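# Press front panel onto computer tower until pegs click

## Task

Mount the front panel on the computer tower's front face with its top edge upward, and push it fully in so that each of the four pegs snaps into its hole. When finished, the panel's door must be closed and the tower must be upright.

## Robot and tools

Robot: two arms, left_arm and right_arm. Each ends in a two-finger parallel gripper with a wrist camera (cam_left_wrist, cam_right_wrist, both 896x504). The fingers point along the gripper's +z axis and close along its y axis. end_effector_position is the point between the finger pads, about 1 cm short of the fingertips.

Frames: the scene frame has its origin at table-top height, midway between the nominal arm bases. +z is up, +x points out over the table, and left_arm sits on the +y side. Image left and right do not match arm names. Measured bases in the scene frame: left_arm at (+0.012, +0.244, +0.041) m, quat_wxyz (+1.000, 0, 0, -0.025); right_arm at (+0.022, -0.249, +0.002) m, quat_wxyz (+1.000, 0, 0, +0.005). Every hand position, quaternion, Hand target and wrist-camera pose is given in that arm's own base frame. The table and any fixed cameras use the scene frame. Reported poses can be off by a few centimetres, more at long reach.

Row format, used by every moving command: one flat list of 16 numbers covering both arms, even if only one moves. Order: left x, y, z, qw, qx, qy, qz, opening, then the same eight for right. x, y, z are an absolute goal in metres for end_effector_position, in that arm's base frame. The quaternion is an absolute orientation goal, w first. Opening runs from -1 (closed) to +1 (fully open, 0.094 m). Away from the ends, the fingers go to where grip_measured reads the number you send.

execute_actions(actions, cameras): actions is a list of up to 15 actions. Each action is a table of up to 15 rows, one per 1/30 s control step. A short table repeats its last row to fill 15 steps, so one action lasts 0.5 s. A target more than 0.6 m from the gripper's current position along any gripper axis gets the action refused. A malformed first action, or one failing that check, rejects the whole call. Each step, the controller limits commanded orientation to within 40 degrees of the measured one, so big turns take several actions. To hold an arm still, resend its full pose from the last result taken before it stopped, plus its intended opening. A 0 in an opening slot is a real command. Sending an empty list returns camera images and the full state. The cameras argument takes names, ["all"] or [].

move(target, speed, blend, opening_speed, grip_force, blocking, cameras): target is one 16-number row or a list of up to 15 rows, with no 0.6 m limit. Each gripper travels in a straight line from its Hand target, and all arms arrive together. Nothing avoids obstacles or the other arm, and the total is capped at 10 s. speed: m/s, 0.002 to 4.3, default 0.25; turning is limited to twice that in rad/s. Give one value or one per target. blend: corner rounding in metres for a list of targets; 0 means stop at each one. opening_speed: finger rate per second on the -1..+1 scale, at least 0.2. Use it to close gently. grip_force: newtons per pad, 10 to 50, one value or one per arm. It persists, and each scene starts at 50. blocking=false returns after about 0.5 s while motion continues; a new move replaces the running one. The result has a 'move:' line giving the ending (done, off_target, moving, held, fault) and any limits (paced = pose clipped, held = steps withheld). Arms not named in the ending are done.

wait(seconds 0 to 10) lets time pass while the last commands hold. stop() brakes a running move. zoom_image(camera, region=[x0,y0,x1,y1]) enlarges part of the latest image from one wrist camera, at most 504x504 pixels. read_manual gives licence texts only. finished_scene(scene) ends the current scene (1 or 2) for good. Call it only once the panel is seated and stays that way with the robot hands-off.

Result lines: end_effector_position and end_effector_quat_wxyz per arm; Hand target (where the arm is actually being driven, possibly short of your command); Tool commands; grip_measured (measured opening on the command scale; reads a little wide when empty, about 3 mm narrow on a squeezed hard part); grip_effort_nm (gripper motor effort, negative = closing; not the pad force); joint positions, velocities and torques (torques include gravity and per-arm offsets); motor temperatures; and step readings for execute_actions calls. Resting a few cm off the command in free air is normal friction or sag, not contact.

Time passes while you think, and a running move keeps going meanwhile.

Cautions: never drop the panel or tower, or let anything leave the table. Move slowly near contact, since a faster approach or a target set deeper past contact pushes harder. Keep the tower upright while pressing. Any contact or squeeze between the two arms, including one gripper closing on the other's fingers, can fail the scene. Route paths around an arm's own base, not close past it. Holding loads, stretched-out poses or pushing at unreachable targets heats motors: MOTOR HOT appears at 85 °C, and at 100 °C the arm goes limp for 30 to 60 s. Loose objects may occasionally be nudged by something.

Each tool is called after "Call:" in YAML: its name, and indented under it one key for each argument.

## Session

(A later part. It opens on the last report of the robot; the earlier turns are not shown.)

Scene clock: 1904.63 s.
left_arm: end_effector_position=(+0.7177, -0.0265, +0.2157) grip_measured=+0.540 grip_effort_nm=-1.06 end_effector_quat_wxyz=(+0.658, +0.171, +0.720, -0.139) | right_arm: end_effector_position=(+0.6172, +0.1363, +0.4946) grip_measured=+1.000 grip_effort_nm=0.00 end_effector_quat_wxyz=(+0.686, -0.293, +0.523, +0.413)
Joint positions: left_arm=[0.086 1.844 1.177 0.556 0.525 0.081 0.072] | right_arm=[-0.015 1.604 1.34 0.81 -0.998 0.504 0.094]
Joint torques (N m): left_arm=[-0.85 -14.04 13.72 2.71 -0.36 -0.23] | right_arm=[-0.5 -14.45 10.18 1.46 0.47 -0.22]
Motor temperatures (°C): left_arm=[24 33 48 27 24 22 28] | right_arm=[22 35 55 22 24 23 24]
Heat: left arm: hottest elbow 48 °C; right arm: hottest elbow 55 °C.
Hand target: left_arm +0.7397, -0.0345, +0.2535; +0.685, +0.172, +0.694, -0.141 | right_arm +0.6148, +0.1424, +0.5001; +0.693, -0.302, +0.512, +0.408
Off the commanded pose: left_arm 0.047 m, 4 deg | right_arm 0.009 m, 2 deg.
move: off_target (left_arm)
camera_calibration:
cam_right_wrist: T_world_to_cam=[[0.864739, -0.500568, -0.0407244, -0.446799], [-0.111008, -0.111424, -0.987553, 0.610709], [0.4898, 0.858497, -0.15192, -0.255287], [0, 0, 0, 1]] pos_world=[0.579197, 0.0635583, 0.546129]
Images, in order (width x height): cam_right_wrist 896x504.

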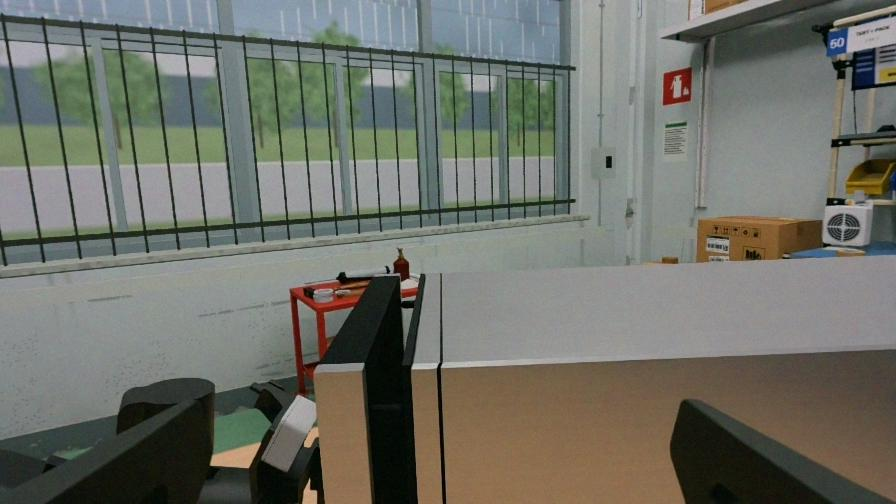

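Call:
move:
  target:
    - [0.7420,-0.0330,0.2530,0.6850,0.1718,0.6940,-0.1408,0.20,0.53,0.08,0.62,0.6925,-0.302,0.512,0.4076,1]
    - [0.7420,-0.0330,0.2530,0.6850,0.1718,0.6940,-0.1408,0.20,0.545,0.17,0.59,0.4484,-0.4286,0.7370,0.2685,1]
  speed: 0.12
  blend: 0.03
  cameras: ["cam_right_wrist"]

Call:
zoom_image:
  camera: "cam_right_wrist"
  region: [460, 210, 660, 310]

Call:
zoom_image:
  camera: "cam_right_wrist"
  region: [440, 10, 640, 110]

Call:
zoom_image:
  camera: "cam_right_wrist"
  region: [440, 400, 600, 480]

Scene clock: 1917.83 s.
left_arm: end_effector_position=(+0.7177, -0.0266, +0.2156) grip_measured=+0.540 grip_effort_nm=-1.06 end_effector_quat_wxyz=(+0.658, +0.172, +0.720, -0.140) | right_arm: end_effector_position=(+0.5463, +0.1639, +0.5705) grip_measured=+1.000 grip_effort_nm=-0.01 end_effector_quat_wxyz=(+0.434, -0.414, +0.750, +0.277)
Joint positions: left_arm=[0.086 1.844 1.177 0.556 0.526 0.081 0.072] | right_arm=[0.062 1.581 2.12 -1.324 -0.845 -0.578 0.094]
Joint torques (N m): left_arm=[-0.67 -14.62 13.24 2.77 -0.29 -0.25] | right_arm=[-0.15 -12.92 13.97 0.75 -0.27 -0.25]
Motor temperatures (°C): left_arm=[24 32 48 26 24 22 28] | right_arm=[22 35 55 22 24 23 24]
Heat: left arm: hottest elbow 48 °C; right arm: hottest elbow 55 °C.
Hand target: left_arm +0.7375, -0.0330, +0.2533; +0.685, +0.172, +0.694, -0.141 | right_arm +0.5440, +0.1697, +0.5893; +0.449, -0.428, +0.737, +0.268
Off the commanded pose: left_arm 0.045 m, 4 deg | right_arm 0.020 m, 3 deg.
move: off_target (left_arm, right_arm)
camera_calibration:
cam_right_wrist: T_world_to_cam=[[0.853306, -0.51864, -0.0536805, -0.351918], [-0.44326, -0.667341, -0.598478, 0.731463], [0.274571, 0.53448, -0.799338, 0.307383], [0, 0, 0, 1]] pos_world=[0.540123, 0.141327, 0.664577]
Images, in order (width x height): cam_right_wrist 896x504.

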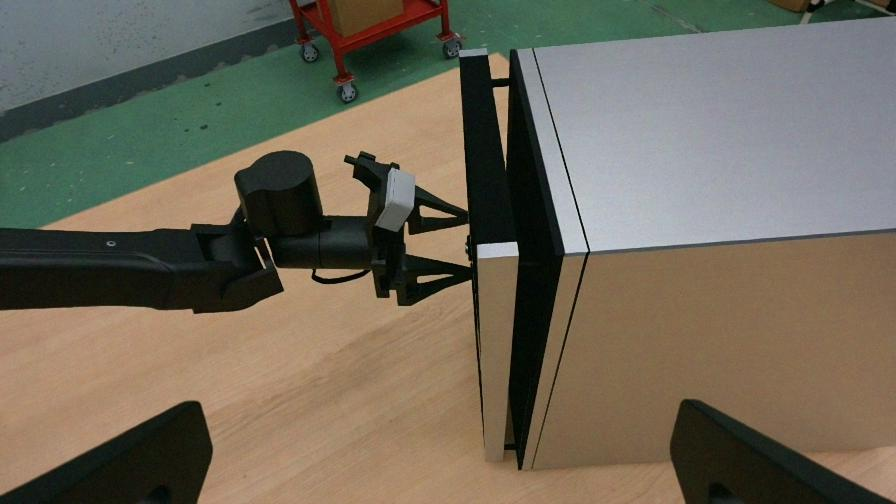

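Scaled by 2.520 from the camera's 896x504 image, which has a finer 1280x720 frame.

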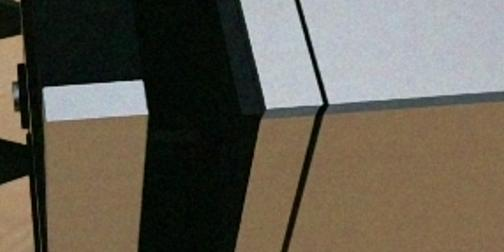

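Scaled by 2.520 from the camera's 896x504 image, which has a finer 1280x720 frame.

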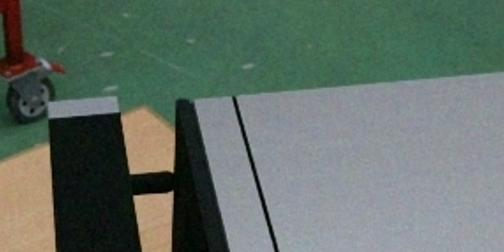

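Scaled by 3.150 from the camera's 896x504 image, which has a finer 1280x720 frame.

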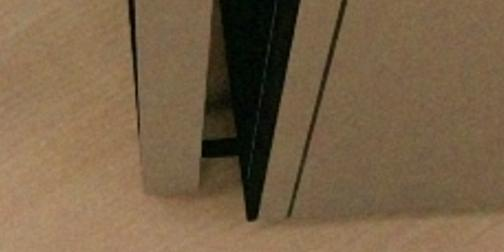

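Call:
move:
  target: [0.7240,-0.0385,0.2540,0.6848,0.1706,0.6943,-0.1420,0.20,0.545,0.17,0.59,0.4484,-0.4286,0.7370,0.2685,1]
  speed: 0.03

Scene clock: 1930.33 s.
left_arm: end_effector_position=(+0.7176, -0.0267, +0.2157) grip_measured=+0.540 grip_effort_nm=-1.06 end_effector_quat_wxyz=(+0.659, +0.171, +0.719, -0.139) | right_arm: end_effector_position=(+0.5464, +0.1639, +0.5703) grip_measured=+1.000 grip_effort_nm=-0.01 end_effector_quat_wxyz=(+0.434, -0.414, +0.750, +0.277)
Joint positions: left_arm=[0.085 1.844 1.176 0.559 0.525 0.08 0.072] | right_arm=[0.062 1.581 2.12 -1.324 -0.845 -0.579 0.094]
Joint torques (N m): left_arm=[-1.44 -17.61 9.72 3.28 -0.5 -0.28] | right_arm=[-0.32 -12.75 14.15 0.64 -0.25 -0.18]
Motor temperatures (°C): left_arm=[24 32 48 26 24 22 28] | right_arm=[22 35 57 22 24 23 24]
Heat: left arm: hottest elbow 48 °C; right arm: hottest elbow 57 °C.
Hand target: left_arm +0.7223, -0.0385, +0.2539; +0.684, +0.171, +0.694, -0.143 | right_arm +0.5439, +0.1697, +0.5896; +0.449, -0.428, +0.737, +0.268
Off the commanded pose: left_arm 0.041 m, 4 deg | right_arm 0.021 m, 3 deg.
move: off_target (left_arm, right_arm)

Call:
move:
  target: [0.7180,-0.0390,0.2560,0.6848,0.1706,0.6943,-0.1420,0.20,0.545,0.17,0.59,0.4484,-0.4286,0.7370,0.2685,1]
  speed: 0.03

Scene clock: 1937.30 s.
left_arm: end_effector_position=(+0.7158, -0.0332, +0.2168) grip_measured=+0.539 grip_effort_nm=-1.06 end_effector_quat_wxyz=(+0.658, +0.168, +0.720, -0.142) | right_arm: end_effector_position=(+0.5466, +0.1639, +0.5701) grip_measured=+1.000 grip_effort_nm=0.00 end_effector_quat_wxyz=(+0.434, -0.414, +0.750, +0.277)
Joint positions: left_arm=[0.074 1.838 1.169 0.562 0.514 0.069 0.072] | right_arm=[0.062 1.582 2.12 -1.324 -0.845 -0.579 0.094]
Joint torques (N m): left_arm=[-0.5 -17.85 8.94 3.21 -0.07 -0.16] | right_arm=[-0.62 -13.04 14.11 0.66 -0.28 -0.22]
Motor temperatures (°C): left_arm=[24 32 48 26 24 22 28] | right_arm=[22 34 58 22 24 23 24]
Heat: left arm: hottest elbow 48 °C; right arm: hottest elbow 58 °C.
Hand target: left_arm +0.7169, -0.0391, +0.2556; +0.684, +0.171, +0.694, -0.143 | right_arm +0.5440, +0.1697, +0.5895; +0.449, -0.428, +0.737, +0.268
Off the commanded pose: left_arm 0.040 m, 4 deg | right_arm 0.021 m, 3 deg.
move: off_target (left_arm, right_arm)

Call:
move:
  target: [0.7200,-0.0270,0.2560,0.6848,0.1706,0.6943,-0.1420,0.20,0.545,0.17,0.59,0.4484,-0.4286,0.7370,0.2685,1]
  speed: 0.03

Call:
move:
  target: [0.7210,-0.0245,0.2560,0.6848,0.1706,0.6943,-0.1420,0.20,0.545,0.17,0.59,0.4484,-0.4286,0.7370,0.2685,1]
  speed: 0.03

Scene clock: 1943.10 s.
left_arm: end_effector_position=(+0.7150, -0.0315, +0.2170) grip_measured=+0.539 grip_effort_nm=-1.06 end_effector_quat_wxyz=(+0.658, +0.171, +0.719, -0.146) | right_arm: end_effector_position=(+0.5466, +0.1639, +0.5701) grip_measured=+1.000 grip_effort_nm=-0.01 end_effector_quat_wxyz=(+0.434, -0.414, +0.750, +0.277)
Joint positions: left_arm=[0.079 1.838 1.169 0.562 0.528 0.069 0.072] | right_arm=[0.062 1.582 2.12 -1.324 -0.845 -0.579 0.094]
Joint torques (N m): left_arm=[0.79 -17.2 9.55 3.07 0.21 -0.16] | right_arm=[-0.21 -12.69 14.01 0.62 -0.32 -0.18]
Motor temperatures (°C): left_arm=[24 32 48 27 24 22 28] | right_arm=[22 34 59 22 24 23 24]
Heat: left arm: hottest elbow 48 °C; right arm: hottest elbow 59 °C.
Hand target: left_arm +0.7187, -0.0272, +0.2557; +0.684, +0.171, +0.694, -0.142 | right_arm +0.5440, +0.1697, +0.5895; +0.449, -0.428, +0.737, +0.268
Off the commanded pose: left_arm 0.040 m, 4 deg | right_arm 0.021 m, 3 deg.
move: off_target (left_arm, right_arm)

Scene clock: 1943.80 s.
left_arm: end_effector_position=(+0.7147, -0.0301, +0.2170) grip_measured=+0.539 grip_effort_nm=-1.06 end_effector_quat_wxyz=(+0.658, +0.171, +0.719, -0.146) | right_arm: end_effector_position=(+0.5466, +0.1639, +0.5701) grip_measured=+1.000 grip_effort_nm=-0.01 end_effector_quat_wxyz=(+0.434, -0.414, +0.750, +0.277)
Joint positions: left_arm=[0.082 1.838 1.169 0.562 0.533 0.069 0.072] | right_arm=[0.062 1.582 2.12 -1.324 -0.845 -0.579 0.094]
Joint torques (N m): left_arm=[0.26 -17.44 9.87 3.07 0.18 -0.14] | right_arm=[-0.67 -12.81 14.06 0.58 -0.26 -0.19]
Motor temperatures (°C): left_arm=[24 32 48 27 24 22 28] | right_arm=[22 34 59 22 24 23 24]
Heat: left arm: hottest elbow 48 °C; right arm: hottest elbow 59 °C.
Hand target: left_arm +0.7195, -0.0246, +0.2557; +0.684, +0.171, +0.694, -0.142 | right_arm +0.5440, +0.1697, +0.5895; +0.449, -0.428, +0.737, +0.268
Off the commanded pose: left_arm 0.040 m, 4 deg | right_arm 0.021 m, 3 deg.
move: off_target (left_arm, right_arm)

Call:
move:
  target: [0.7330,-0.0280,0.2520,0.6741,0.1728,0.7046,-0.1398,0.20,0.545,0.17,0.59,0.4484,-0.4286,0.7370,0.2685,1]
  speed: 0.03

Scene clock: 1952.60 s.
left_arm: end_effector_position=(+0.7162, -0.0293, +0.2151) grip_measured=+0.539 grip_effort_nm=-1.06 end_effector_quat_wxyz=(+0.652, +0.170, +0.725, -0.146) | right_arm: end_effector_position=(+0.5466, +0.1639, +0.5701) grip_measured=+1.000 grip_effort_nm=-0.01 end_effector_quat_wxyz=(+0.434, -0.414, +0.750, +0.277)
Joint positions: left_arm=[0.083 1.838 1.177 0.535 0.53 0.074 0.072] | right_arm=[0.062 1.582 2.12 -1.324 -0.845 -0.579 0.094]
Joint torques (N m): left_arm=[0.26 -16.44 12.11 2.04 -0.09 -0.04] | right_arm=[-0.85 -12.86 13.97 0.61 -0.29 -0.2]
Motor temperatures (°C): left_arm=[24 33 48 26 24 22 28] | right_arm=[22 34 60 22 24 23 24]
Heat: left arm: hottest elbow 48 °C; right arm: hottest elbow 60 °C.
Hand target: left_arm +0.7301, -0.0279, +0.2521; +0.674, +0.173, +0.704, -0.140 | right_arm +0.5440, +0.1697, +0.5895; +0.449, -0.428, +0.737, +0.268
Off the commanded pose: left_arm 0.041 m, 4 deg | right_arm 0.021 m, 3 deg.
move: off_target (left_arm, right_arm)

Call:
move:
  target: [0.7400,-0.0320,0.2520,0.6741,0.1728,0.7046,-0.1398,0.20,0.545,0.17,0.59,0.4484,-0.4286,0.7370,0.2685,1]
  speed: 0.03
  cameras: ["cam_right_wrist"]

Call:
zoom_image:
  camera: "cam_right_wrist"
  region: [460, 210, 660, 310]

Call:
zoom_image:
  camera: "cam_right_wrist"
  region: [440, 10, 640, 110]

Scene clock: 1959.57 s.
left_arm: end_effector_position=(+0.7198, -0.0304, +0.2181) grip_measured=+0.539 grip_effort_nm=-1.06 end_effector_quat_wxyz=(+0.651, +0.170, +0.726, -0.143) | right_arm: end_effector_position=(+0.5466, +0.1639, +0.5701) grip_measured=+1.000 grip_effort_nm=-0.01 end_effector_quat_wxyz=(+0.434, -0.414, +0.750, +0.277)
Joint positions: left_arm=[0.079 1.839 1.19 0.521 0.522 0.078 0.072] | right_arm=[0.062 1.582 2.12 -1.324 -0.845 -0.579 0.094]
Joint torques (N m): left_arm=[0.26 -15.44 12.7 2.25 -0.09 -0.11] | right_arm=[-0.32 -12.86 14.08 0.47 -0.29 -0.21]
Motor temperatures (°C): left_arm=[24 33 47 26 24 22 28] | right_arm=[22 33 60 22 24 23 24]
Heat: left arm: hottest elbow 47 °C; right arm: hottest elbow 60 °C.
Hand target: left_arm +0.7366, -0.0319, +0.2524; +0.674, +0.173, +0.704, -0.140 | right_arm +0.5440, +0.1697, +0.5895; +0.449, -0.428, +0.737, +0.268
Off the commanded pose: left_arm 0.040 m, 4 deg | right_arm 0.021 m, 3 deg.
move: off_target (left_arm, right_arm)
camera_calibration:
cam_right_wrist: T_world_to_cam=[[0.853564, -0.518252, -0.0533259, -0.352657], [-0.442887, -0.667892, -0.59814, 0.731119], [0.274371, 0.534169, -0.799615, 0.307236], [0, 0, 0, 1]] pos_world=[0.540522, 0.141427, 0.664176]
Images, in order (width x height): cam_right_wrist 896x504.

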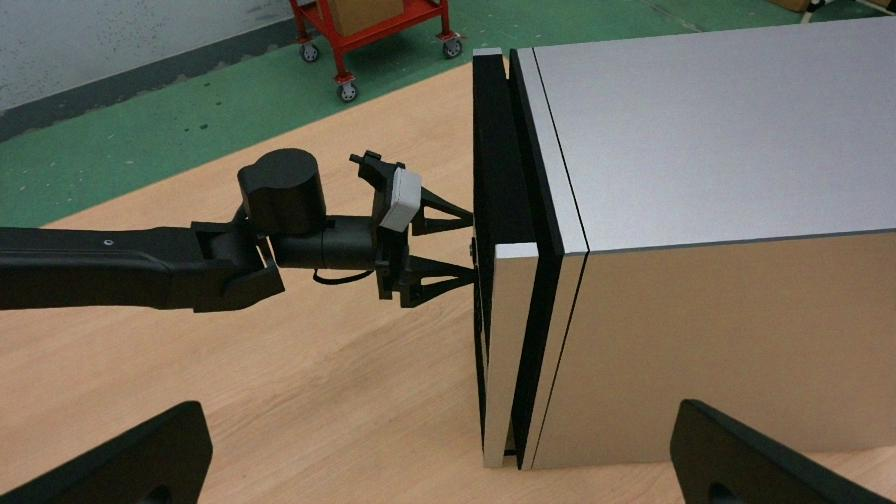

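Scaled by 2.520 from the camera's 896x504 image, which has a finer 1280x720 frame.

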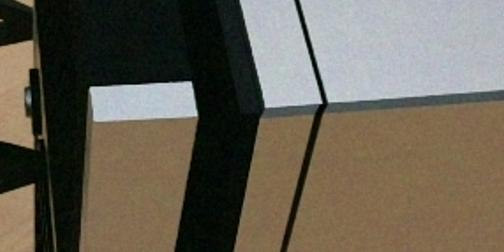

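Scaled by 2.520 from the camera's 896x504 image, which has a finer 1280x720 frame.

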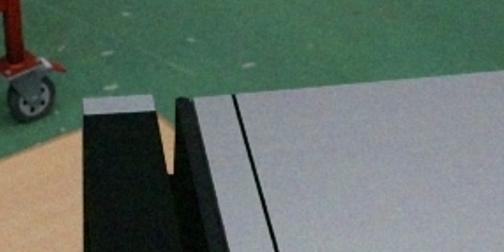

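Call:
move:
  target: [0.7420,-0.0330,0.2500,0.6868,0.1712,0.6923,-0.1416,0.20,0.545,0.17,0.59,0.4484,-0.4286,0.7370,0.2685,1]
  speed: 0.03
  cameras: ["cam_right_wrist"]

Call:
zoom_image:
  camera: "cam_right_wrist"
  region: [440, 400, 600, 480]

Scene clock: 1971.17 s.
left_arm: end_effector_position=(+0.7211, -0.0311, +0.2181) grip_measured=+0.537 grip_effort_nm=-1.06 end_effector_quat_wxyz=(+0.658, +0.171, +0.719, -0.145) | right_arm: end_effector_position=(+0.5466, +0.1639, +0.5701) grip_measured=+1.000 grip_effort_nm=-0.01 end_effector_quat_wxyz=(+0.434, -0.414, +0.750, +0.277)
Joint positions: left_arm=[0.079 1.849 1.19 0.553 0.526 0.069 0.072] | right_arm=[0.062 1.582 2.12 -1.324 -0.845 -0.579 0.094]
Joint torques (N m): left_arm=[-0.26 -14.51 12.29 3.56 -0.28 -0.17] | right_arm=[0.09 -13.16 13.97 0.51 -0.25 -0.21]
Motor temperatures (°C): left_arm=[24 33 49 26 24 22 28] | right_arm=[22 33 61 22 24 23 24]
Heat: left arm: hottest elbow 49 °C; right arm: hottest elbow 61 °C.
Hand target: left_arm +0.7385, -0.0329, +0.2501; +0.686, +0.171, +0.692, -0.142 | right_arm +0.5440, +0.1697, +0.5895; +0.449, -0.428, +0.737, +0.268
Off the commanded pose: left_arm 0.038 m, 4 deg | right_arm 0.021 m, 3 deg.
move: off_target (left_arm, right_arm)
camera_calibration:
cam_right_wrist: T_world_to_cam=[[0.853564, -0.518252, -0.0533259, -0.352657], [-0.442887, -0.667892, -0.59814, 0.731119], [0.274371, 0.534169, -0.799615, 0.307236], [0, 0, 0, 1]] pos_world=[0.540522, 0.141427, 0.664176]
Images, in order (width x height): cam_right_wrist 896x504.

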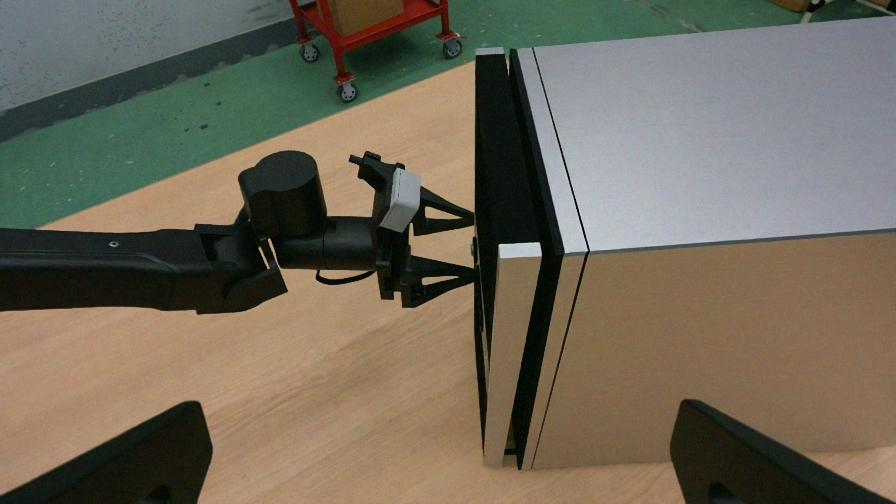

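Scaled by 3.150 from the camera's 896x504 image, which has a finer 1280x720 frame.

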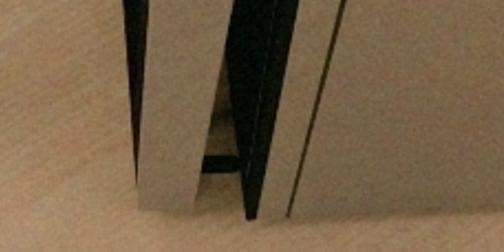

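Call:
move:
  target:
    - [0.7420,-0.0330,0.2500,0.6868,0.1712,0.6923,-0.1416,0.20,0.49,0.05,0.6,0.604,-0.295,0.695,0.257,1]
    - [0.7420,-0.0330,0.2500,0.6868,0.1712,0.6923,-0.1416,0.20,0.46,0.03,0.35,0.604,-0.295,0.695,0.257,1]
    - [0.7420,-0.0330,0.2500,0.6868,0.1712,0.6923,-0.1416,0.20,0.50,0,0.10,0.593,-0.368,0.625,0.349,1]
  speed: 0.15
  blend: 0.03
  cameras: ["cam_right_wrist"]

Scene clock: 2002.47 s.
left_arm: end_effector_position=(+0.7211, -0.0311, +0.2183) grip_measured=+0.537 grip_effort_nm=-1.06 end_effector_quat_wxyz=(+0.658, +0.171, +0.719, -0.145) | right_arm: end_effector_position=(+0.4886, +0.0098, +0.0943) grip_measured=+1.000 grip_effort_nm=-0.01 end_effector_quat_wxyz=(+0.584, -0.367, +0.630, +0.357)
Joint positions: left_arm=[0.079 1.849 1.19 0.554 0.527 0.069 0.072] | right_arm=[-0.338 1.854 0.742 0.731 -1.403 -0.354 0.094]
Joint torques (N m): left_arm=[-0.32 -14.33 12.33 3.47 -0.28 -0.15] | right_arm=[-2.55 -12.4 7.76 1.51 -0.34 0.11]
Motor temperatures (°C): left_arm=[24 31 52 27 24 22 28] | right_arm=[22 33 61 22 24 23 24]
Heat: left arm: hottest elbow 52 °C; right arm: hottest elbow 61 °C.
Hand target: left_arm +0.7385, -0.0329, +0.2503; +0.687, +0.171, +0.692, -0.142 | right_arm +0.4995, +0.0000, +0.1001; +0.592, -0.369, +0.626, +0.349
Off the commanded pose: left_arm 0.038 m, 4 deg | right_arm 0.016 m, 2 deg.
move: off_target (left_arm, right_arm)
camera_calibration:
cam_right_wrist: T_world_to_cam=[[0.871172, -0.490275, -0.0262492, -0.419843], [-0.25537, -0.40681, -0.877093, 0.249948], [0.419338, 0.770802, -0.479603, -0.078287], [0, 0, 0, 1]] pos_world=[0.462414, -0.0438134, 0.17066]
Images, in order (width x height): cam_right_wrist 896x504.

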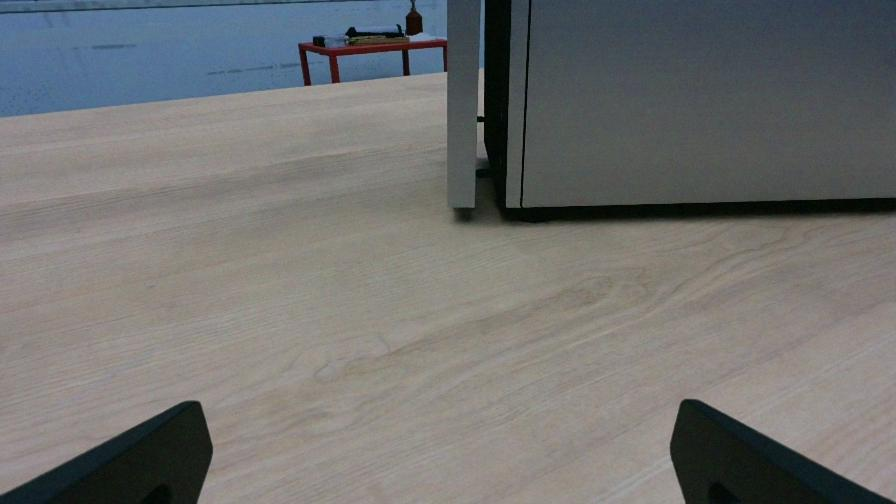

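Call:
zoom_image:
  camera: "cam_right_wrist"
  region: [430, 60, 590, 230]

Scaled by 2.965 from the camera's 896x504 image, which has a finer 1280x720 frame.

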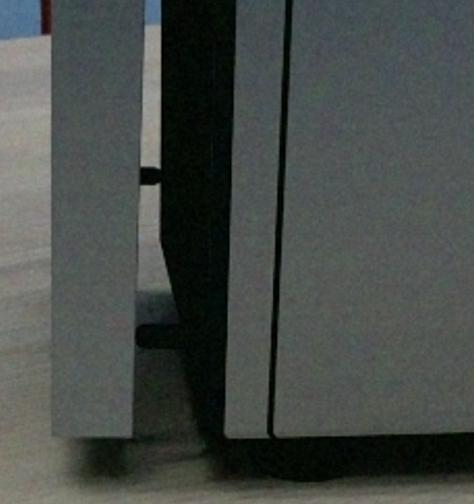

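Call:
move:
  target:
    - [0.7420,-0.0330,0.2500,0.6868,0.1712,0.6923,-0.1416,0.20,0.42,0.12,0.13,0.6530,0.1890,0.7127,-0.1732,-0.9]
    - [0.7420,-0.0330,0.2500,0.6868,0.1712,0.6923,-0.1416,0.20,0.47,0.26,0.11,0.6530,0.1890,0.7127,-0.1732,-0.9]
  speed: 0.15
  blend: 0.02
  cameras: ["all"]

Scene clock: 2038.27 s.
left_arm: end_effector_position=(+0.7212, -0.0311, +0.2181) grip_measured=+0.537 grip_effort_nm=-1.06 end_effector_quat_wxyz=(+0.658, +0.171, +0.719, -0.145) | right_arm: end_effector_position=(+0.4629, +0.2464, +0.1016) grip_measured=-0.898 grip_effort_nm=-0.10 end_effector_quat_wxyz=(+0.647, +0.178, +0.717, -0.188)
Joint positions: left_arm=[0.079 1.849 1.19 0.554 0.527 0.069 0.072] | right_arm=[0.818 1.858 0.821 0.649 1.326 0.337 0.005]
Joint torques (N m): left_arm=[-0.56 -14.27 12.26 3.37 -0.31 -0.17] | right_arm=[-0.91 -13.68 9.1 0.76 0.44 0.09]
Motor temperatures (°C): left_arm=[24 31 52 27 24 22 28] | right_arm=[22 33 53 22 24 23 24]
Heat: left arm: hottest elbow 52 °C; right arm: hottest elbow 53 °C.
Hand target: left_arm +0.7385, -0.0329, +0.2501; +0.686, +0.171, +0.692, -0.142 | right_arm +0.4695, +0.2597, +0.1102; +0.654, +0.188, +0.712, -0.173
Off the commanded pose: left_arm 0.038 m, 4 deg | right_arm 0.018 m, 2 deg.
move: off_target (left_arm, right_arm)
camera_calibration:
cam_left_wrist: T_world_to_cam=[[-0.435301, -0.899875, -0.027178, 0.292938], [-0.443453, 0.24059, -0.863404, 0.554392], [0.783494, -0.363789, -0.503781, -0.376914], [0, 0, 0, 1]] pos_world=[0.668673, -0.00689073, 0.296743]
cam_right_wrist: T_world_to_cam=[[-0.513058, -0.857621, 0.0354635, 0.443711], [-0.448851, 0.232842, -0.862738, 0.276645], [0.731645, -0.458552, -0.504406, -0.0854854], [0, 0, 0, 1]] pos_world=[0.414367, 0.276922, 0.179817]

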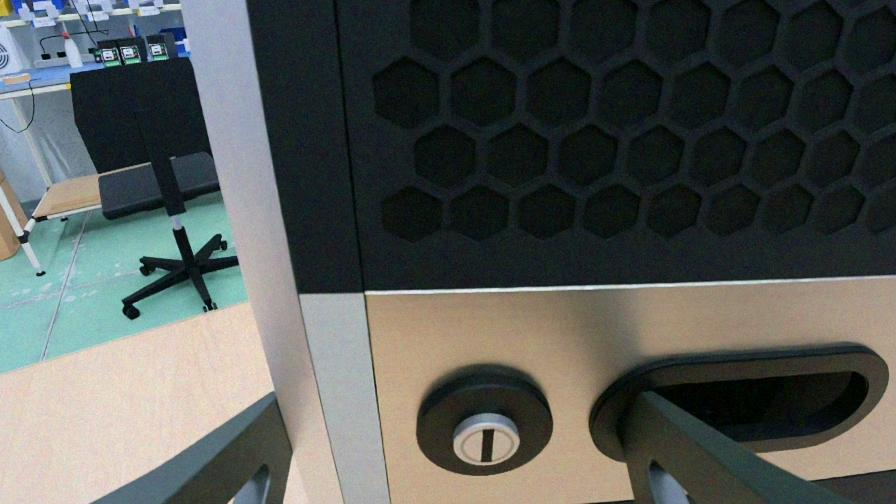

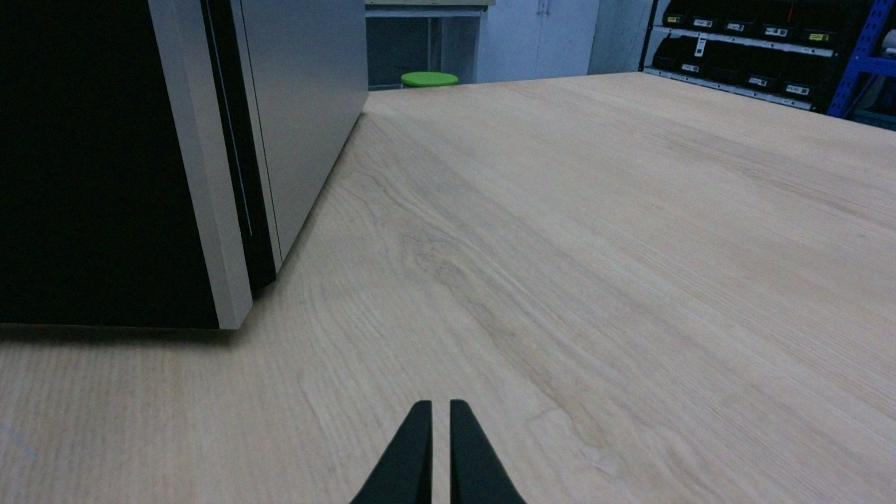

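Call:
move:
  target:
    - [0.7420,-0.0330,0.2500,0.6868,0.1712,0.6923,-0.1416,0.20,0.56,0.365,0.085,0.6530,0.1890,0.7127,-0.1732,-0.9]
    - [0.7420,-0.0330,0.2500,0.6868,0.1712,0.6923,-0.1416,0.20,0.612,0.36,0.085,0.6530,0.1890,0.7127,-0.1732,-0.9]
  speed: 0.12
  blend: 0.02
  cameras: ["cam_right_wrist"]

Scene clock: 2052.73 s.
left_arm: end_effector_position=(+0.7212, -0.0311, +0.2181) grip_measured=+0.537 grip_effort_nm=-1.06 end_effector_quat_wxyz=(+0.658, +0.171, +0.719, -0.145) | right_arm: end_effector_position=(+0.6000, +0.3518, +0.0751) grip_measured=-0.898 grip_effort_nm=-0.09 end_effector_quat_wxyz=(+0.649, +0.185, +0.716, -0.177)
Joint positions: left_arm=[0.079 1.849 1.19 0.554 0.527 0.069 0.072] | right_arm=[0.773 2.198 1.37 0.494 1.277 0.306 0.005]
Joint torques (N m): left_arm=[-0.26 -14.51 12.33 3.4 -0.31 -0.17] | right_arm=[-1.44 -18.96 11.44 0.62 0.18 -0.2]
Heat: left arm: hottest elbow 53 °C; right arm: hottest elbow 52 °C.
Hand target: left_arm +0.7385, -0.0329, +0.2501; +0.686, +0.171, +0.692, -0.142 | right_arm +0.6113, +0.3595, +0.0853; +0.653, +0.189, +0.713, -0.173
Off the commanded pose: left_arm 0.038 m, 4 deg | right_arm 0.018 m, 1 deg.
move: off_target (left_arm, right_arm)
camera_calibration:
cam_right_wrist: T_world_to_cam=[[-0.510255, -0.859971, 0.009481, 0.606508], [-0.44082, 0.252059, -0.861478, 0.279014], [0.738456, -0.443753, -0.507707, -0.159906], [0, 0, 0, 1]] pos_world=[0.550552, 0.380292, 0.153429]
Images, in order (width x height): cam_right_wrist 896x504.

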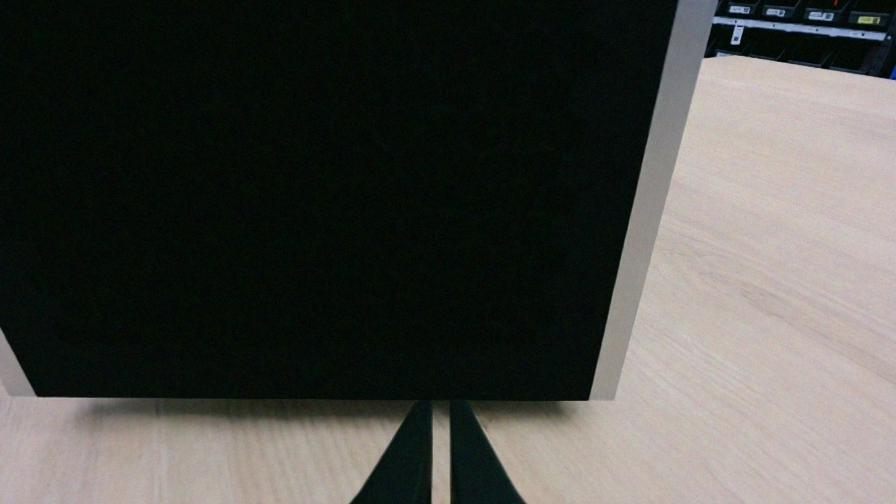

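Call:
move:
  target: [0.7420,-0.0330,0.2500,0.6868,0.1712,0.6923,-0.1416,0.20,0.652,0.337,0.085,0.6530,0.1890,0.7127,-0.1732,-0.9]
  speed: 0.04
  cameras: ["cam_right_wrist"]

Scene clock: 2063.10 s.
left_arm: end_effector_position=(+0.7212, -0.0311, +0.2181) grip_measured=+0.537 grip_effort_nm=-1.06 end_effector_quat_wxyz=(+0.658, +0.171, +0.719, -0.145) | right_arm: end_effector_position=(+0.6360, +0.3339, +0.0719) grip_measured=-0.898 grip_effort_nm=-0.09 end_effector_quat_wxyz=(+0.644, +0.176, +0.722, -0.182)
Joint positions: left_arm=[0.079 1.849 1.19 0.554 0.527 0.069 0.072] | right_arm=[0.713 2.228 1.419 0.506 1.212 0.25 0.005]
Joint torques (N m): left_arm=[-0.32 -14.62 12.38 3.47 -0.32 -0.15] | right_arm=[-1.85 -18.43 11.73 1.7 0.12 -0.21]
Heat: left arm: hottest elbow 53 °C; right arm: hottest elbow 51 °C.
Hand target: left_arm +0.7385, -0.0329, +0.2501; +0.686, +0.171, +0.692, -0.142 | right_arm +0.6509, +0.3364, +0.0854; +0.653, +0.189, +0.713, -0.173
Off the commanded pose: left_arm 0.038 m, 4 deg | right_arm 0.021 m, 2 deg.
move: off_target (left_arm, right_arm)
camera_calibration:
cam_right_wrist: T_world_to_cam=[[-0.503869, -0.863225, 0.0309544, 0.605045], [-0.459127, 0.237296, -0.856092, 0.3129], [0.731655, -0.44557, -0.515896, -0.190599], [0, 0, 0, 1]] pos_world=[0.587976, 0.363115, 0.150813]
Images, in order (width x height): cam_right_wrist 896x504.

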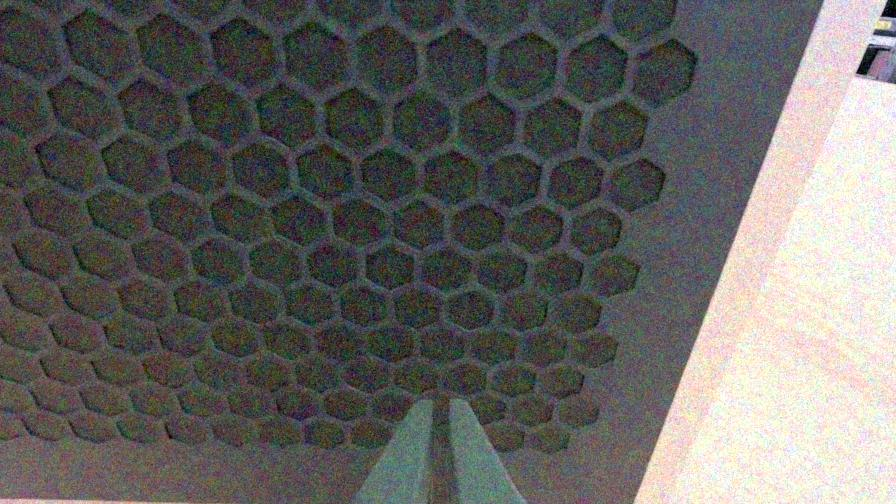

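Call:
move:
  target: [0.7420,-0.0330,0.2500,0.6868,0.1712,0.6923,-0.1416,0.20,0.663,0.331,0.083,0.6530,0.1890,0.7127,-0.1732,-0.9]
  speed: 0.03

Call:
move:
  target: [0.7420,-0.0330,0.2500,0.6868,0.1712,0.6923,-0.1416,0.20,0.672,0.326,0.083,0.6530,0.1890,0.7127,-0.1732,-0.9]
  speed: 0.03
  cameras: ["cam_right_wrist"]

Scene clock: 2070.00 s.
left_arm: end_effector_position=(+0.7212, -0.0311, +0.2181) grip_measured=+0.536 grip_effort_nm=-1.05 end_effector_quat_wxyz=(+0.658, +0.170, +0.719, -0.145) | right_arm: end_effector_position=(+0.6462, +0.3287, +0.0697) grip_measured=-0.898 grip_effort_nm=-0.09 end_effector_quat_wxyz=(+0.644, +0.176, +0.722, -0.181)
Joint positions: left_arm=[0.079 1.849 1.19 0.554 0.526 0.069 0.072] | right_arm=[0.696 2.24 1.434 0.513 1.196 0.238 0.005]
Joint torques (N m): left_arm=[-0.44 -14.21 12.36 3.44 -0.28 -0.15] | right_arm=[-1.85 -18.78 11.86 1.68 0.12 -0.17]
Heat: left arm: hottest elbow 53 °C; right arm: hottest elbow 52 °C.
Hand target: left_arm +0.7385, -0.0329, +0.2501; +0.686, +0.171, +0.692, -0.142 | right_arm +0.6620, +0.3302, +0.0833; +0.653, +0.189, +0.713, -0.173
Off the commanded pose: left_arm 0.038 m, 4 deg | right_arm 0.022 m, 2 deg.
move: off_target (left_arm, right_arm)

Scene clock: 2070.83 s.
left_arm: end_effector_position=(+0.7213, -0.0309, +0.2182) grip_measured=+0.535 grip_effort_nm=-1.06 end_effector_quat_wxyz=(+0.659, +0.170, +0.719, -0.145) | right_arm: end_effector_position=(+0.6480, +0.3309, +0.0689) grip_measured=-0.898 grip_effort_nm=-0.09 end_effector_quat_wxyz=(+0.644, +0.172, +0.724, -0.180)
Joint positions: left_arm=[0.079 1.849 1.19 0.555 0.525 0.069 0.072] | right_arm=[0.696 2.245 1.439 0.517 1.187 0.229 0.005]
Joint torques (N m): left_arm=[-0.21 -14.68 12.31 3.41 -0.23 -0.16] | right_arm=[-3.37 -19.19 12.38 1.73 -0.1 -0.18]
Heat: left arm: hottest elbow 53 °C; right arm: hottest elbow 53 °C.
Hand target: left_arm +0.7385, -0.0329, +0.2502; +0.686, +0.171, +0.692, -0.142 | right_arm +0.6702, +0.3248, +0.0835; +0.653, +0.189, +0.713, -0.173
Off the commanded pose: left_arm 0.038 m, 4 deg | right_arm 0.028 m, 3 deg.
move: off_target (left_arm, right_arm)
camera_calibration:
cam_right_wrist: T_world_to_cam=[[-0.495178, -0.868072, 0.0353477, 0.60426], [-0.464401, 0.230086, -0.855215, 0.322266], [0.734255, -0.439899, -0.517067, -0.205654], [0, 0, 0, 1]] pos_world=[0.599879, 0.359926, 0.14791]
Images, in order (width x height): cam_right_wrist 896x504.

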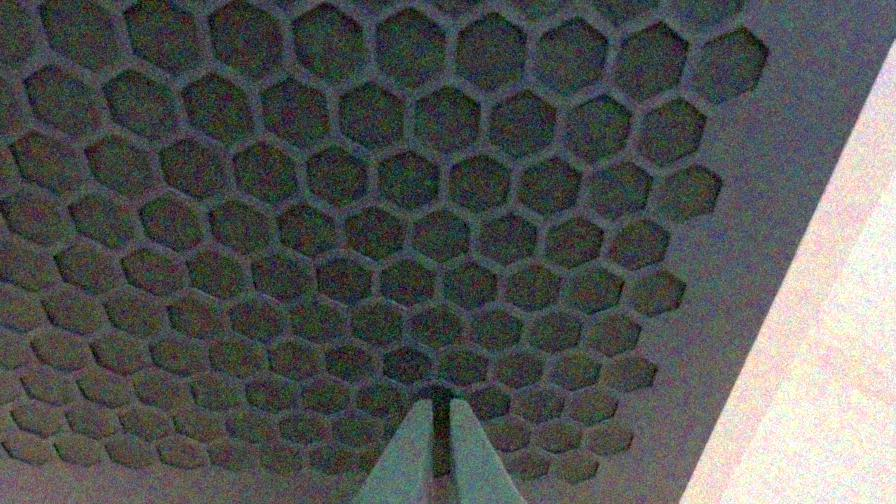

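Call:
move:
  target: [0.7420,-0.0330,0.2500,0.6868,0.1712,0.6923,-0.1416,0.20,0.682,0.320,0.083,0.6530,0.1890,0.7127,-0.1732,-0.9]
  speed: 0.03

Call:
move:
  target: [0.7420,-0.0330,0.2500,0.6868,0.1712,0.6923,-0.1416,0.20,0.692,0.315,0.083,0.6530,0.1890,0.7127,-0.1732,-0.9]
  speed: 0.03
  cameras: ["cam_right_wrist"]

Scene clock: 2077.00 s.
left_arm: end_effector_position=(+0.7214, -0.0306, +0.2183) grip_measured=+0.535 grip_effort_nm=-1.06 end_effector_quat_wxyz=(+0.659, +0.170, +0.719, -0.144) | right_arm: end_effector_position=(+0.6503, +0.3335, +0.0678) grip_measured=-0.898 grip_effort_nm=-0.09 end_effector_quat_wxyz=(+0.644, +0.166, +0.726, -0.177)
Joint positions: left_arm=[0.079 1.849 1.19 0.555 0.524 0.069 0.072] | right_arm=[0.696 2.25 1.445 0.521 1.175 0.218 0.005]
Joint torques (N m): left_arm=[-0.32 -14.8 12.38 3.48 -0.17 -0.16] | right_arm=[-4.6 -19.14 12.86 1.8 -0.28 -0.22]
Heat: left arm: hottest elbow 53 °C; right arm: hottest elbow 53 °C.
Hand target: left_arm +0.7386, -0.0329, +0.2502; +0.686, +0.171, +0.692, -0.142 | right_arm +0.6792, +0.3182, +0.0837; +0.653, +0.189, +0.713, -0.173
Off the commanded pose: left_arm 0.038 m, 4 deg | right_arm 0.038 m, 3 deg.
move: off_target (left_arm, right_arm)

Scene clock: 2077.77 s.
left_arm: end_effector_position=(+0.7214, -0.0306, +0.2183) grip_measured=+0.535 grip_effort_nm=-1.06 end_effector_quat_wxyz=(+0.659, +0.169, +0.719, -0.144) | right_arm: end_effector_position=(+0.6523, +0.3357, +0.0670) grip_measured=-0.898 grip_effort_nm=-0.09 end_effector_quat_wxyz=(+0.644, +0.161, +0.727, -0.175)
Joint positions: left_arm=[0.079 1.849 1.19 0.555 0.523 0.069 0.072] | right_arm=[0.696 2.254 1.45 0.526 1.166 0.209 0.005]
Joint torques (N m): left_arm=[-0.44 -14.39 12.38 3.41 -0.15 -0.17] | right_arm=[-5.3 -19.14 13.57 1.7 -0.46 -0.16]
Heat: left arm: hottest elbow 53 °C; right arm: hottest elbow 53 °C.
Hand target: left_arm +0.7386, -0.0329, +0.2502; +0.686, +0.171, +0.692, -0.142 | right_arm +0.6878, +0.3124, +0.0841; +0.653, +0.189, +0.712, -0.174
Off the commanded pose: left_arm 0.038 m, 4 deg | right_arm 0.048 m, 4 deg.
move: off_target (left_arm, right_arm)
camera_calibration:
cam_right_wrist: T_world_to_cam=[[-0.475823, -0.87849, 0.0429845, 0.601008], [-0.473602, 0.214726, -0.854163, 0.332652], [0.741144, -0.426788, -0.518226, -0.216506], [0, 0, 0, 1]] pos_world=[0.60398, 0.364148, 0.146106]
Images, in order (width x height): cam_right_wrist 896x504.

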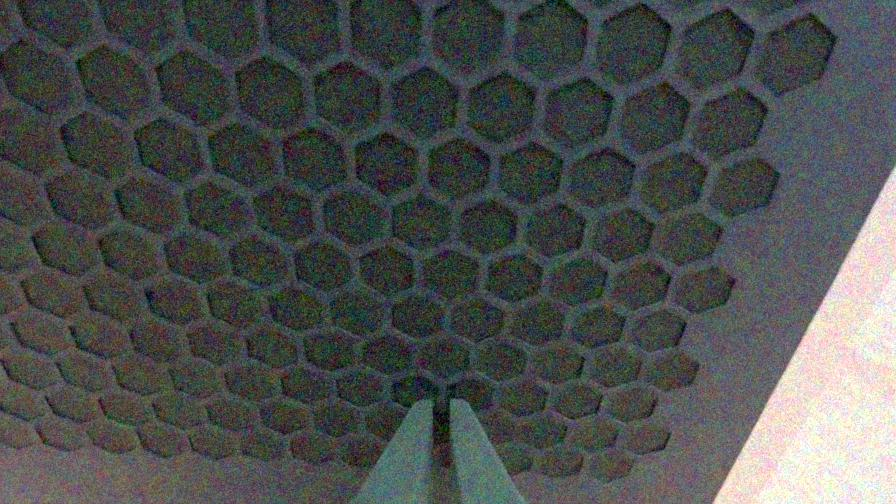

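Call:
move:
  target: [0.7420,-0.0330,0.2500,0.6868,0.1712,0.6923,-0.1416,0.20,0.692,0.300,0.083,0.6530,0.1890,0.7127,-0.1732,-0.9]
  speed: 0.03

Call:
move:
  target: [0.7420,-0.0330,0.2500,0.6868,0.1712,0.6923,-0.1416,0.20,0.694,0.285,0.083,0.6530,0.1890,0.7127,-0.1732,-0.9]
  speed: 0.03
  cameras: ["cam_right_wrist"]

Scene clock: 2086.97 s.
left_arm: end_effector_position=(+0.7216, -0.0304, +0.2182) grip_measured=+0.535 grip_effort_nm=-1.06 end_effector_quat_wxyz=(+0.659, +0.169, +0.719, -0.143) | right_arm: end_effector_position=(+0.6543, +0.3386, +0.0680) grip_measured=-0.898 grip_effort_nm=-0.09 end_effector_quat_wxyz=(+0.648, +0.158, +0.727, -0.166)
Joint positions: left_arm=[0.079 1.85 1.19 0.556 0.522 0.069 0.072] | right_arm=[0.695 2.255 1.45 0.544 1.148 0.201 0.005]
Joint torques (N m): left_arm=[-0.38 -14.62 12.34 3.33 -0.09 -0.16] | right_arm=[-6.59 -20.48 10.51 2.07 -0.44 -0.2]
Heat: left arm: hottest elbow 53 °C; right arm: hottest elbow 53 °C.
Hand target: left_arm +0.7386, -0.0329, +0.2500; +0.686, +0.171, +0.692, -0.142 | right_arm +0.6878, +0.2983, +0.0834; +0.653, +0.189, +0.712, -0.174
Off the commanded pose: left_arm 0.038 m, 4 deg | right_arm 0.056 m, 4 deg.
move: off_target (left_arm, right_arm)

Scene clock: 2087.87 s.
left_arm: end_effector_position=(+0.7216, -0.0304, +0.2183) grip_measured=+0.535 grip_effort_nm=-1.06 end_effector_quat_wxyz=(+0.659, +0.169, +0.718, -0.143) | right_arm: end_effector_position=(+0.6548, +0.3385, +0.0675) grip_measured=-0.898 grip_effort_nm=-0.09 end_effector_quat_wxyz=(+0.651, +0.156, +0.726, -0.158)
Joint positions: left_arm=[0.079 1.85 1.19 0.556 0.522 0.069 0.072] | right_arm=[0.693 2.255 1.441 0.573 1.131 0.193 0.005]
Joint torques (N m): left_arm=[-0.32 -14.51 12.37 3.33 -0.09 -0.15] | right_arm=[-7.71 -20.72 8.92 2.03 -0.48 -0.21]
Heat: left arm: hottest elbow 53 °C; right arm: hottest elbow 53 °C.
Hand target: left_arm +0.7386, -0.0329, +0.2501; +0.686, +0.171, +0.692, -0.142 | right_arm +0.6890, +0.2840, +0.0830; +0.653, +0.189, +0.712, -0.174
Off the commanded pose: left_arm 0.038 m, 4 deg | right_arm 0.068 m, 4 deg.
move: off_target (left_arm, right_arm)
camera_calibration:
cam_right_wrist: T_world_to_cam=[[-0.447093, -0.894206, 0.0224346, 0.592455], [-0.468034, 0.212491, -0.857783, 0.331011], [0.762267, -0.394009, -0.513523, -0.242101], [0, 0, 0, 1]] pos_world=[0.604353, 0.36405, 0.146319]
Images, in order (width x height): cam_right_wrist 896x504.

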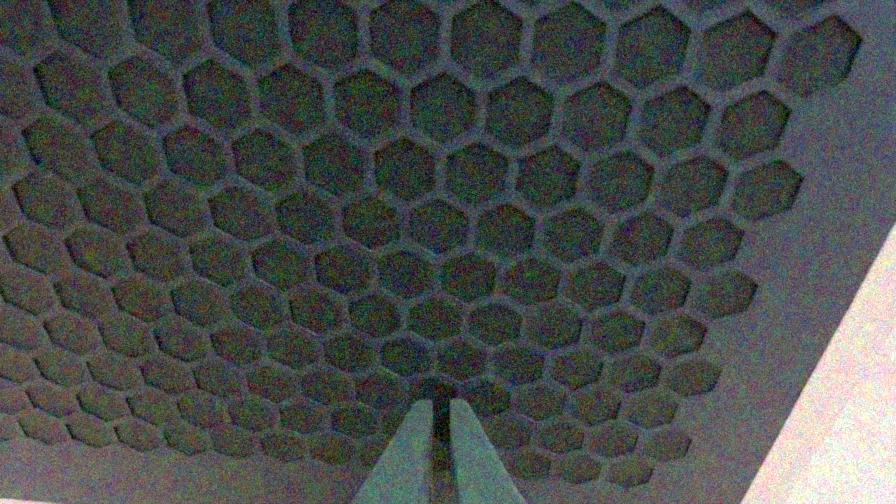

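Call:
move:
  target: [0.7420,-0.0330,0.2500,0.6868,0.1712,0.6923,-0.1416,0.20,0.706,0.275,0.085,0.6530,0.1890,0.7127,-0.1732,-0.9]
  speed: 0.03

Call:
move:
  target: [0.7420,-0.0330,0.2500,0.6868,0.1712,0.6923,-0.1416,0.20,0.716,0.262,0.087,0.6530,0.1890,0.7127,-0.1732,-0.9]
  speed: 0.03
  cameras: ["cam_right_wrist","cam_left_wrist"]

Scene clock: 2096.37 s.
left_arm: end_effector_position=(+0.7216, -0.0304, +0.2183) grip_measured=+0.535 grip_effort_nm=-1.06 end_effector_quat_wxyz=(+0.659, +0.169, +0.718, -0.143) | right_arm: end_effector_position=(+0.6557, +0.3393, +0.0668) grip_measured=-0.898 grip_effort_nm=-0.09 end_effector_quat_wxyz=(+0.652, +0.149, +0.727, -0.155)
Joint positions: left_arm=[0.079 1.85 1.19 0.556 0.522 0.069 0.072] | right_arm=[0.691 2.255 1.438 0.581 1.116 0.182 0.005]
Joint torques (N m): left_arm=[-0.09 -14.39 12.27 3.32 -0.09 -0.15] | right_arm=[-9.17 -21.13 9.68 1.76 -0.74 -0.24]
Heat: left arm: hottest elbow 53 °C; right arm: hottest elbow 53 °C.
Hand target: left_arm +0.7386, -0.0329, +0.2501; +0.686, +0.171, +0.692, -0.142 | right_arm +0.6981, +0.2734, +0.0853; +0.653, +0.189, +0.712, -0.174
Off the commanded pose: left_arm 0.038 m, 4 deg | right_arm 0.084 m, 5 deg.
move: off_target (left_arm, right_arm)

Scene clock: 2097.30 s.
left_arm: end_effector_position=(+0.7216, -0.0303, +0.2184) grip_measured=+0.535 grip_effort_nm=-1.06 end_effector_quat_wxyz=(+0.659, +0.169, +0.718, -0.143) | right_arm: end_effector_position=(+0.6562, +0.3387, +0.0669) grip_measured=-0.898 grip_effort_nm=-0.09 end_effector_quat_wxyz=(+0.652, +0.143, +0.729, -0.152)
Joint positions: left_arm=[0.079 1.85 1.19 0.557 0.522 0.069 0.072] | right_arm=[0.689 2.252 1.43 0.591 1.101 0.173 0.005]
Joint torques (N m): left_arm=[-0.21 -14.62 12.4 3.36 -0.11 -0.15] | right_arm=[-10.29 -21.01 9.77 1.76 -1.09 -0.26]
Heat: left arm: hottest elbow 53 °C; right arm: hottest elbow 53 °C.
Hand target: left_arm +0.7386, -0.0329, +0.2502; +0.687, +0.171, +0.692, -0.142 | right_arm +0.7050, +0.2599, +0.0876; +0.654, +0.189, +0.712, -0.174
Off the commanded pose: left_arm 0.038 m, 4 deg | right_arm 0.099 m, 6 deg.
move: off_target (left_arm, right_arm)
camera_calibration:
cam_left_wrist: T_world_to_cam=[[-0.430763, -0.902004, -0.0288523, 0.290883], [-0.442633, 0.23903, -0.864257, 0.554184], [0.78646, -0.359519, -0.502222, -0.379132], [0, 0, 0, 1]] pos_world=[0.668773, -0.00639405, 0.296942]
cam_right_wrist: T_world_to_cam=[[-0.422878, -0.905684, 0.0301628, 0.58078], [-0.477816, 0.19457, -0.856642, 0.343551], [0.769978, -0.376667, -0.515029, -0.254292], [0, 0, 0, 1]] pos_world=[0.605552, 0.363375, 0.145814]

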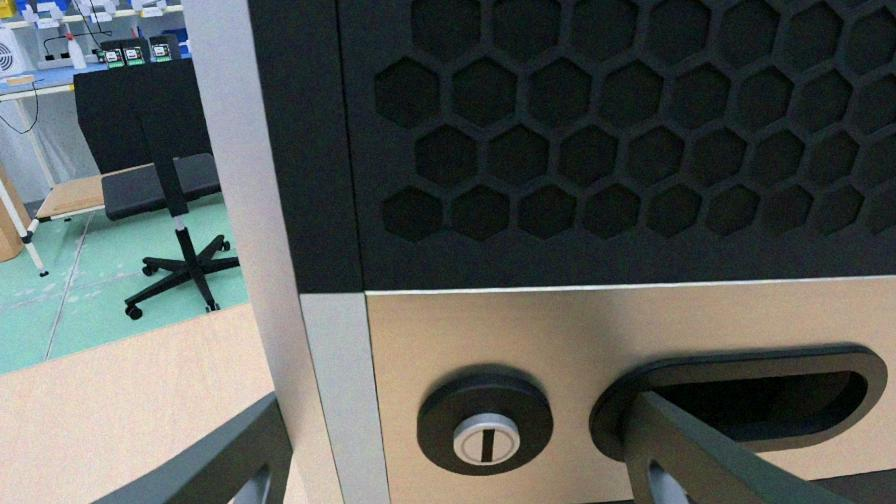

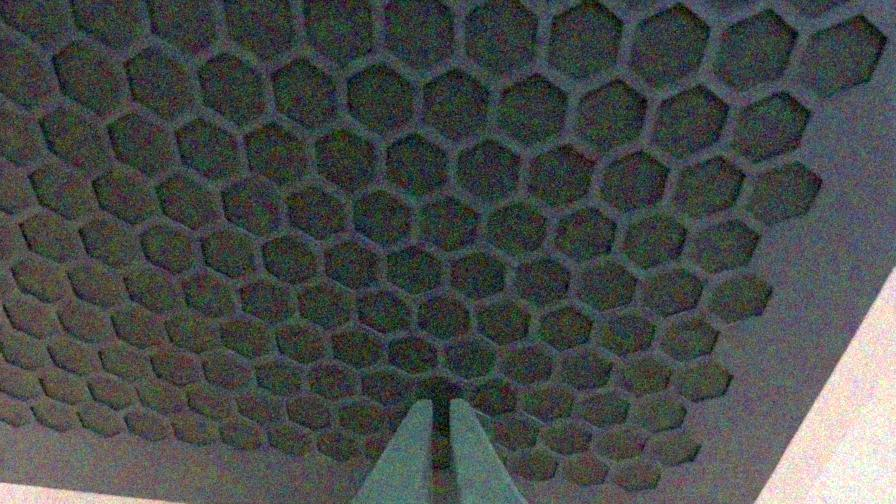

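Call:
move:
  target:
    - [0.7380,-0.0310,0.2500,0.6868,0.1712,0.6923,-0.1416,0.20,0.61,0.355,0.087,0.6530,0.1890,0.7127,-0.1732,-0.9]
    - [0.7380,-0.0310,0.2500,0.6868,0.1712,0.6923,-0.1416,0.20,0.56,0.365,0.087,0.6530,0.1890,0.7127,-0.1732,-0.9]
    - [0.7380,-0.0310,0.2500,0.6868,0.1712,0.6923,-0.1416,0.20,0.47,0.26,0.11,0.6530,0.1890,0.7127,-0.1732,-0.9]
  speed: 0.1
  blend: 0.02
  cameras: ["cam_right_wrist"]

Call:
zoom_image:
  camera: "cam_right_wrist"
  region: [130, 0, 330, 340]

Scene clock: 2119.83 s.
left_arm: end_effector_position=(+0.7214, -0.0308, +0.2185) grip_measured=+0.535 grip_effort_nm=-1.06 end_effector_quat_wxyz=(+0.659, +0.170, +0.718, -0.144) | right_arm: end_effector_position=(+0.4708, +0.2570, +0.0991) grip_measured=-0.899 grip_effort_nm=-0.05 end_effector_quat_wxyz=(+0.646, +0.180, +0.717, -0.188)
Joint positions: left_arm=[0.079 1.85 1.19 0.557 0.525 0.069 0.072] | right_arm=[0.821 1.882 0.864 0.608 1.331 0.363 0.005]
Joint torques (N m): left_arm=[-0.03 -15.03 11.58 3.4 0 -0.16] | right_arm=[-0.5 -15.5 5.64 1.69 0.22 -0.03]
Heat: left arm: hottest elbow 53 °C; right arm: hottest elbow 53 °C.
Hand target: left_arm +0.7352, -0.0309, +0.2502; +0.686, +0.171, +0.692, -0.142 | right_arm +0.4701, +0.2599, +0.1100; +0.653, +0.189, +0.713, -0.173
Off the commanded pose: left_arm 0.036 m, 4 deg | right_arm 0.011 m, 2 deg.
move: off_target (left_arm, right_arm)
camera_calibration:
cam_right_wrist: T_world_to_cam=[[-0.516381, -0.855759, 0.0320549, 0.458424], [-0.448591, 0.238424, -0.861348, 0.273808], [0.729463, -0.459164, -0.507004, -0.0862541], [0, 0, 0, 1]] pos_world=[0.422469, 0.287413, 0.177418]
Images, in order (width x height): cam_right_wrist 896x504.

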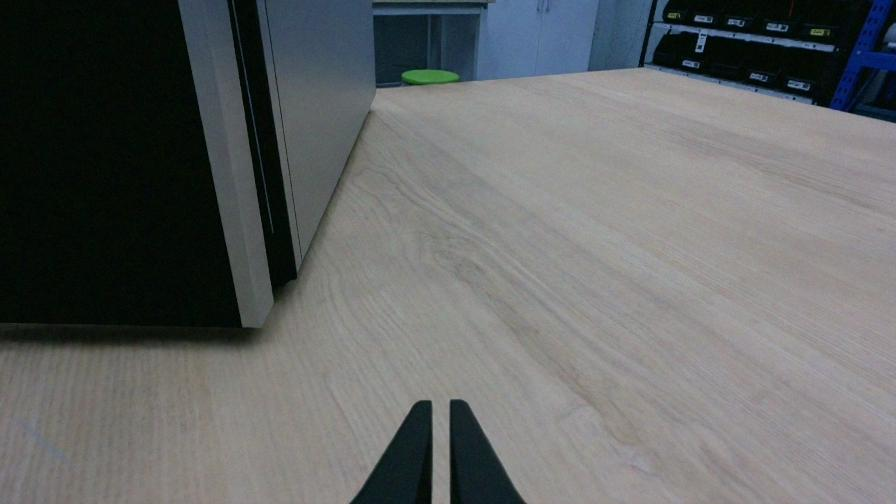

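Scaled by 1.482 from the camera's 896x504 image, which has a finer 1280x720 frame.

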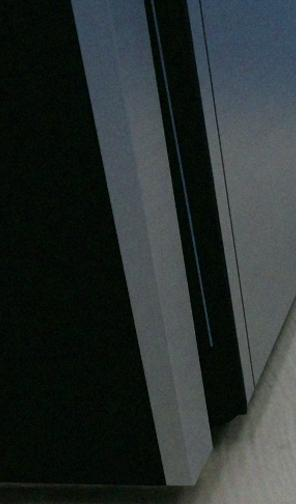

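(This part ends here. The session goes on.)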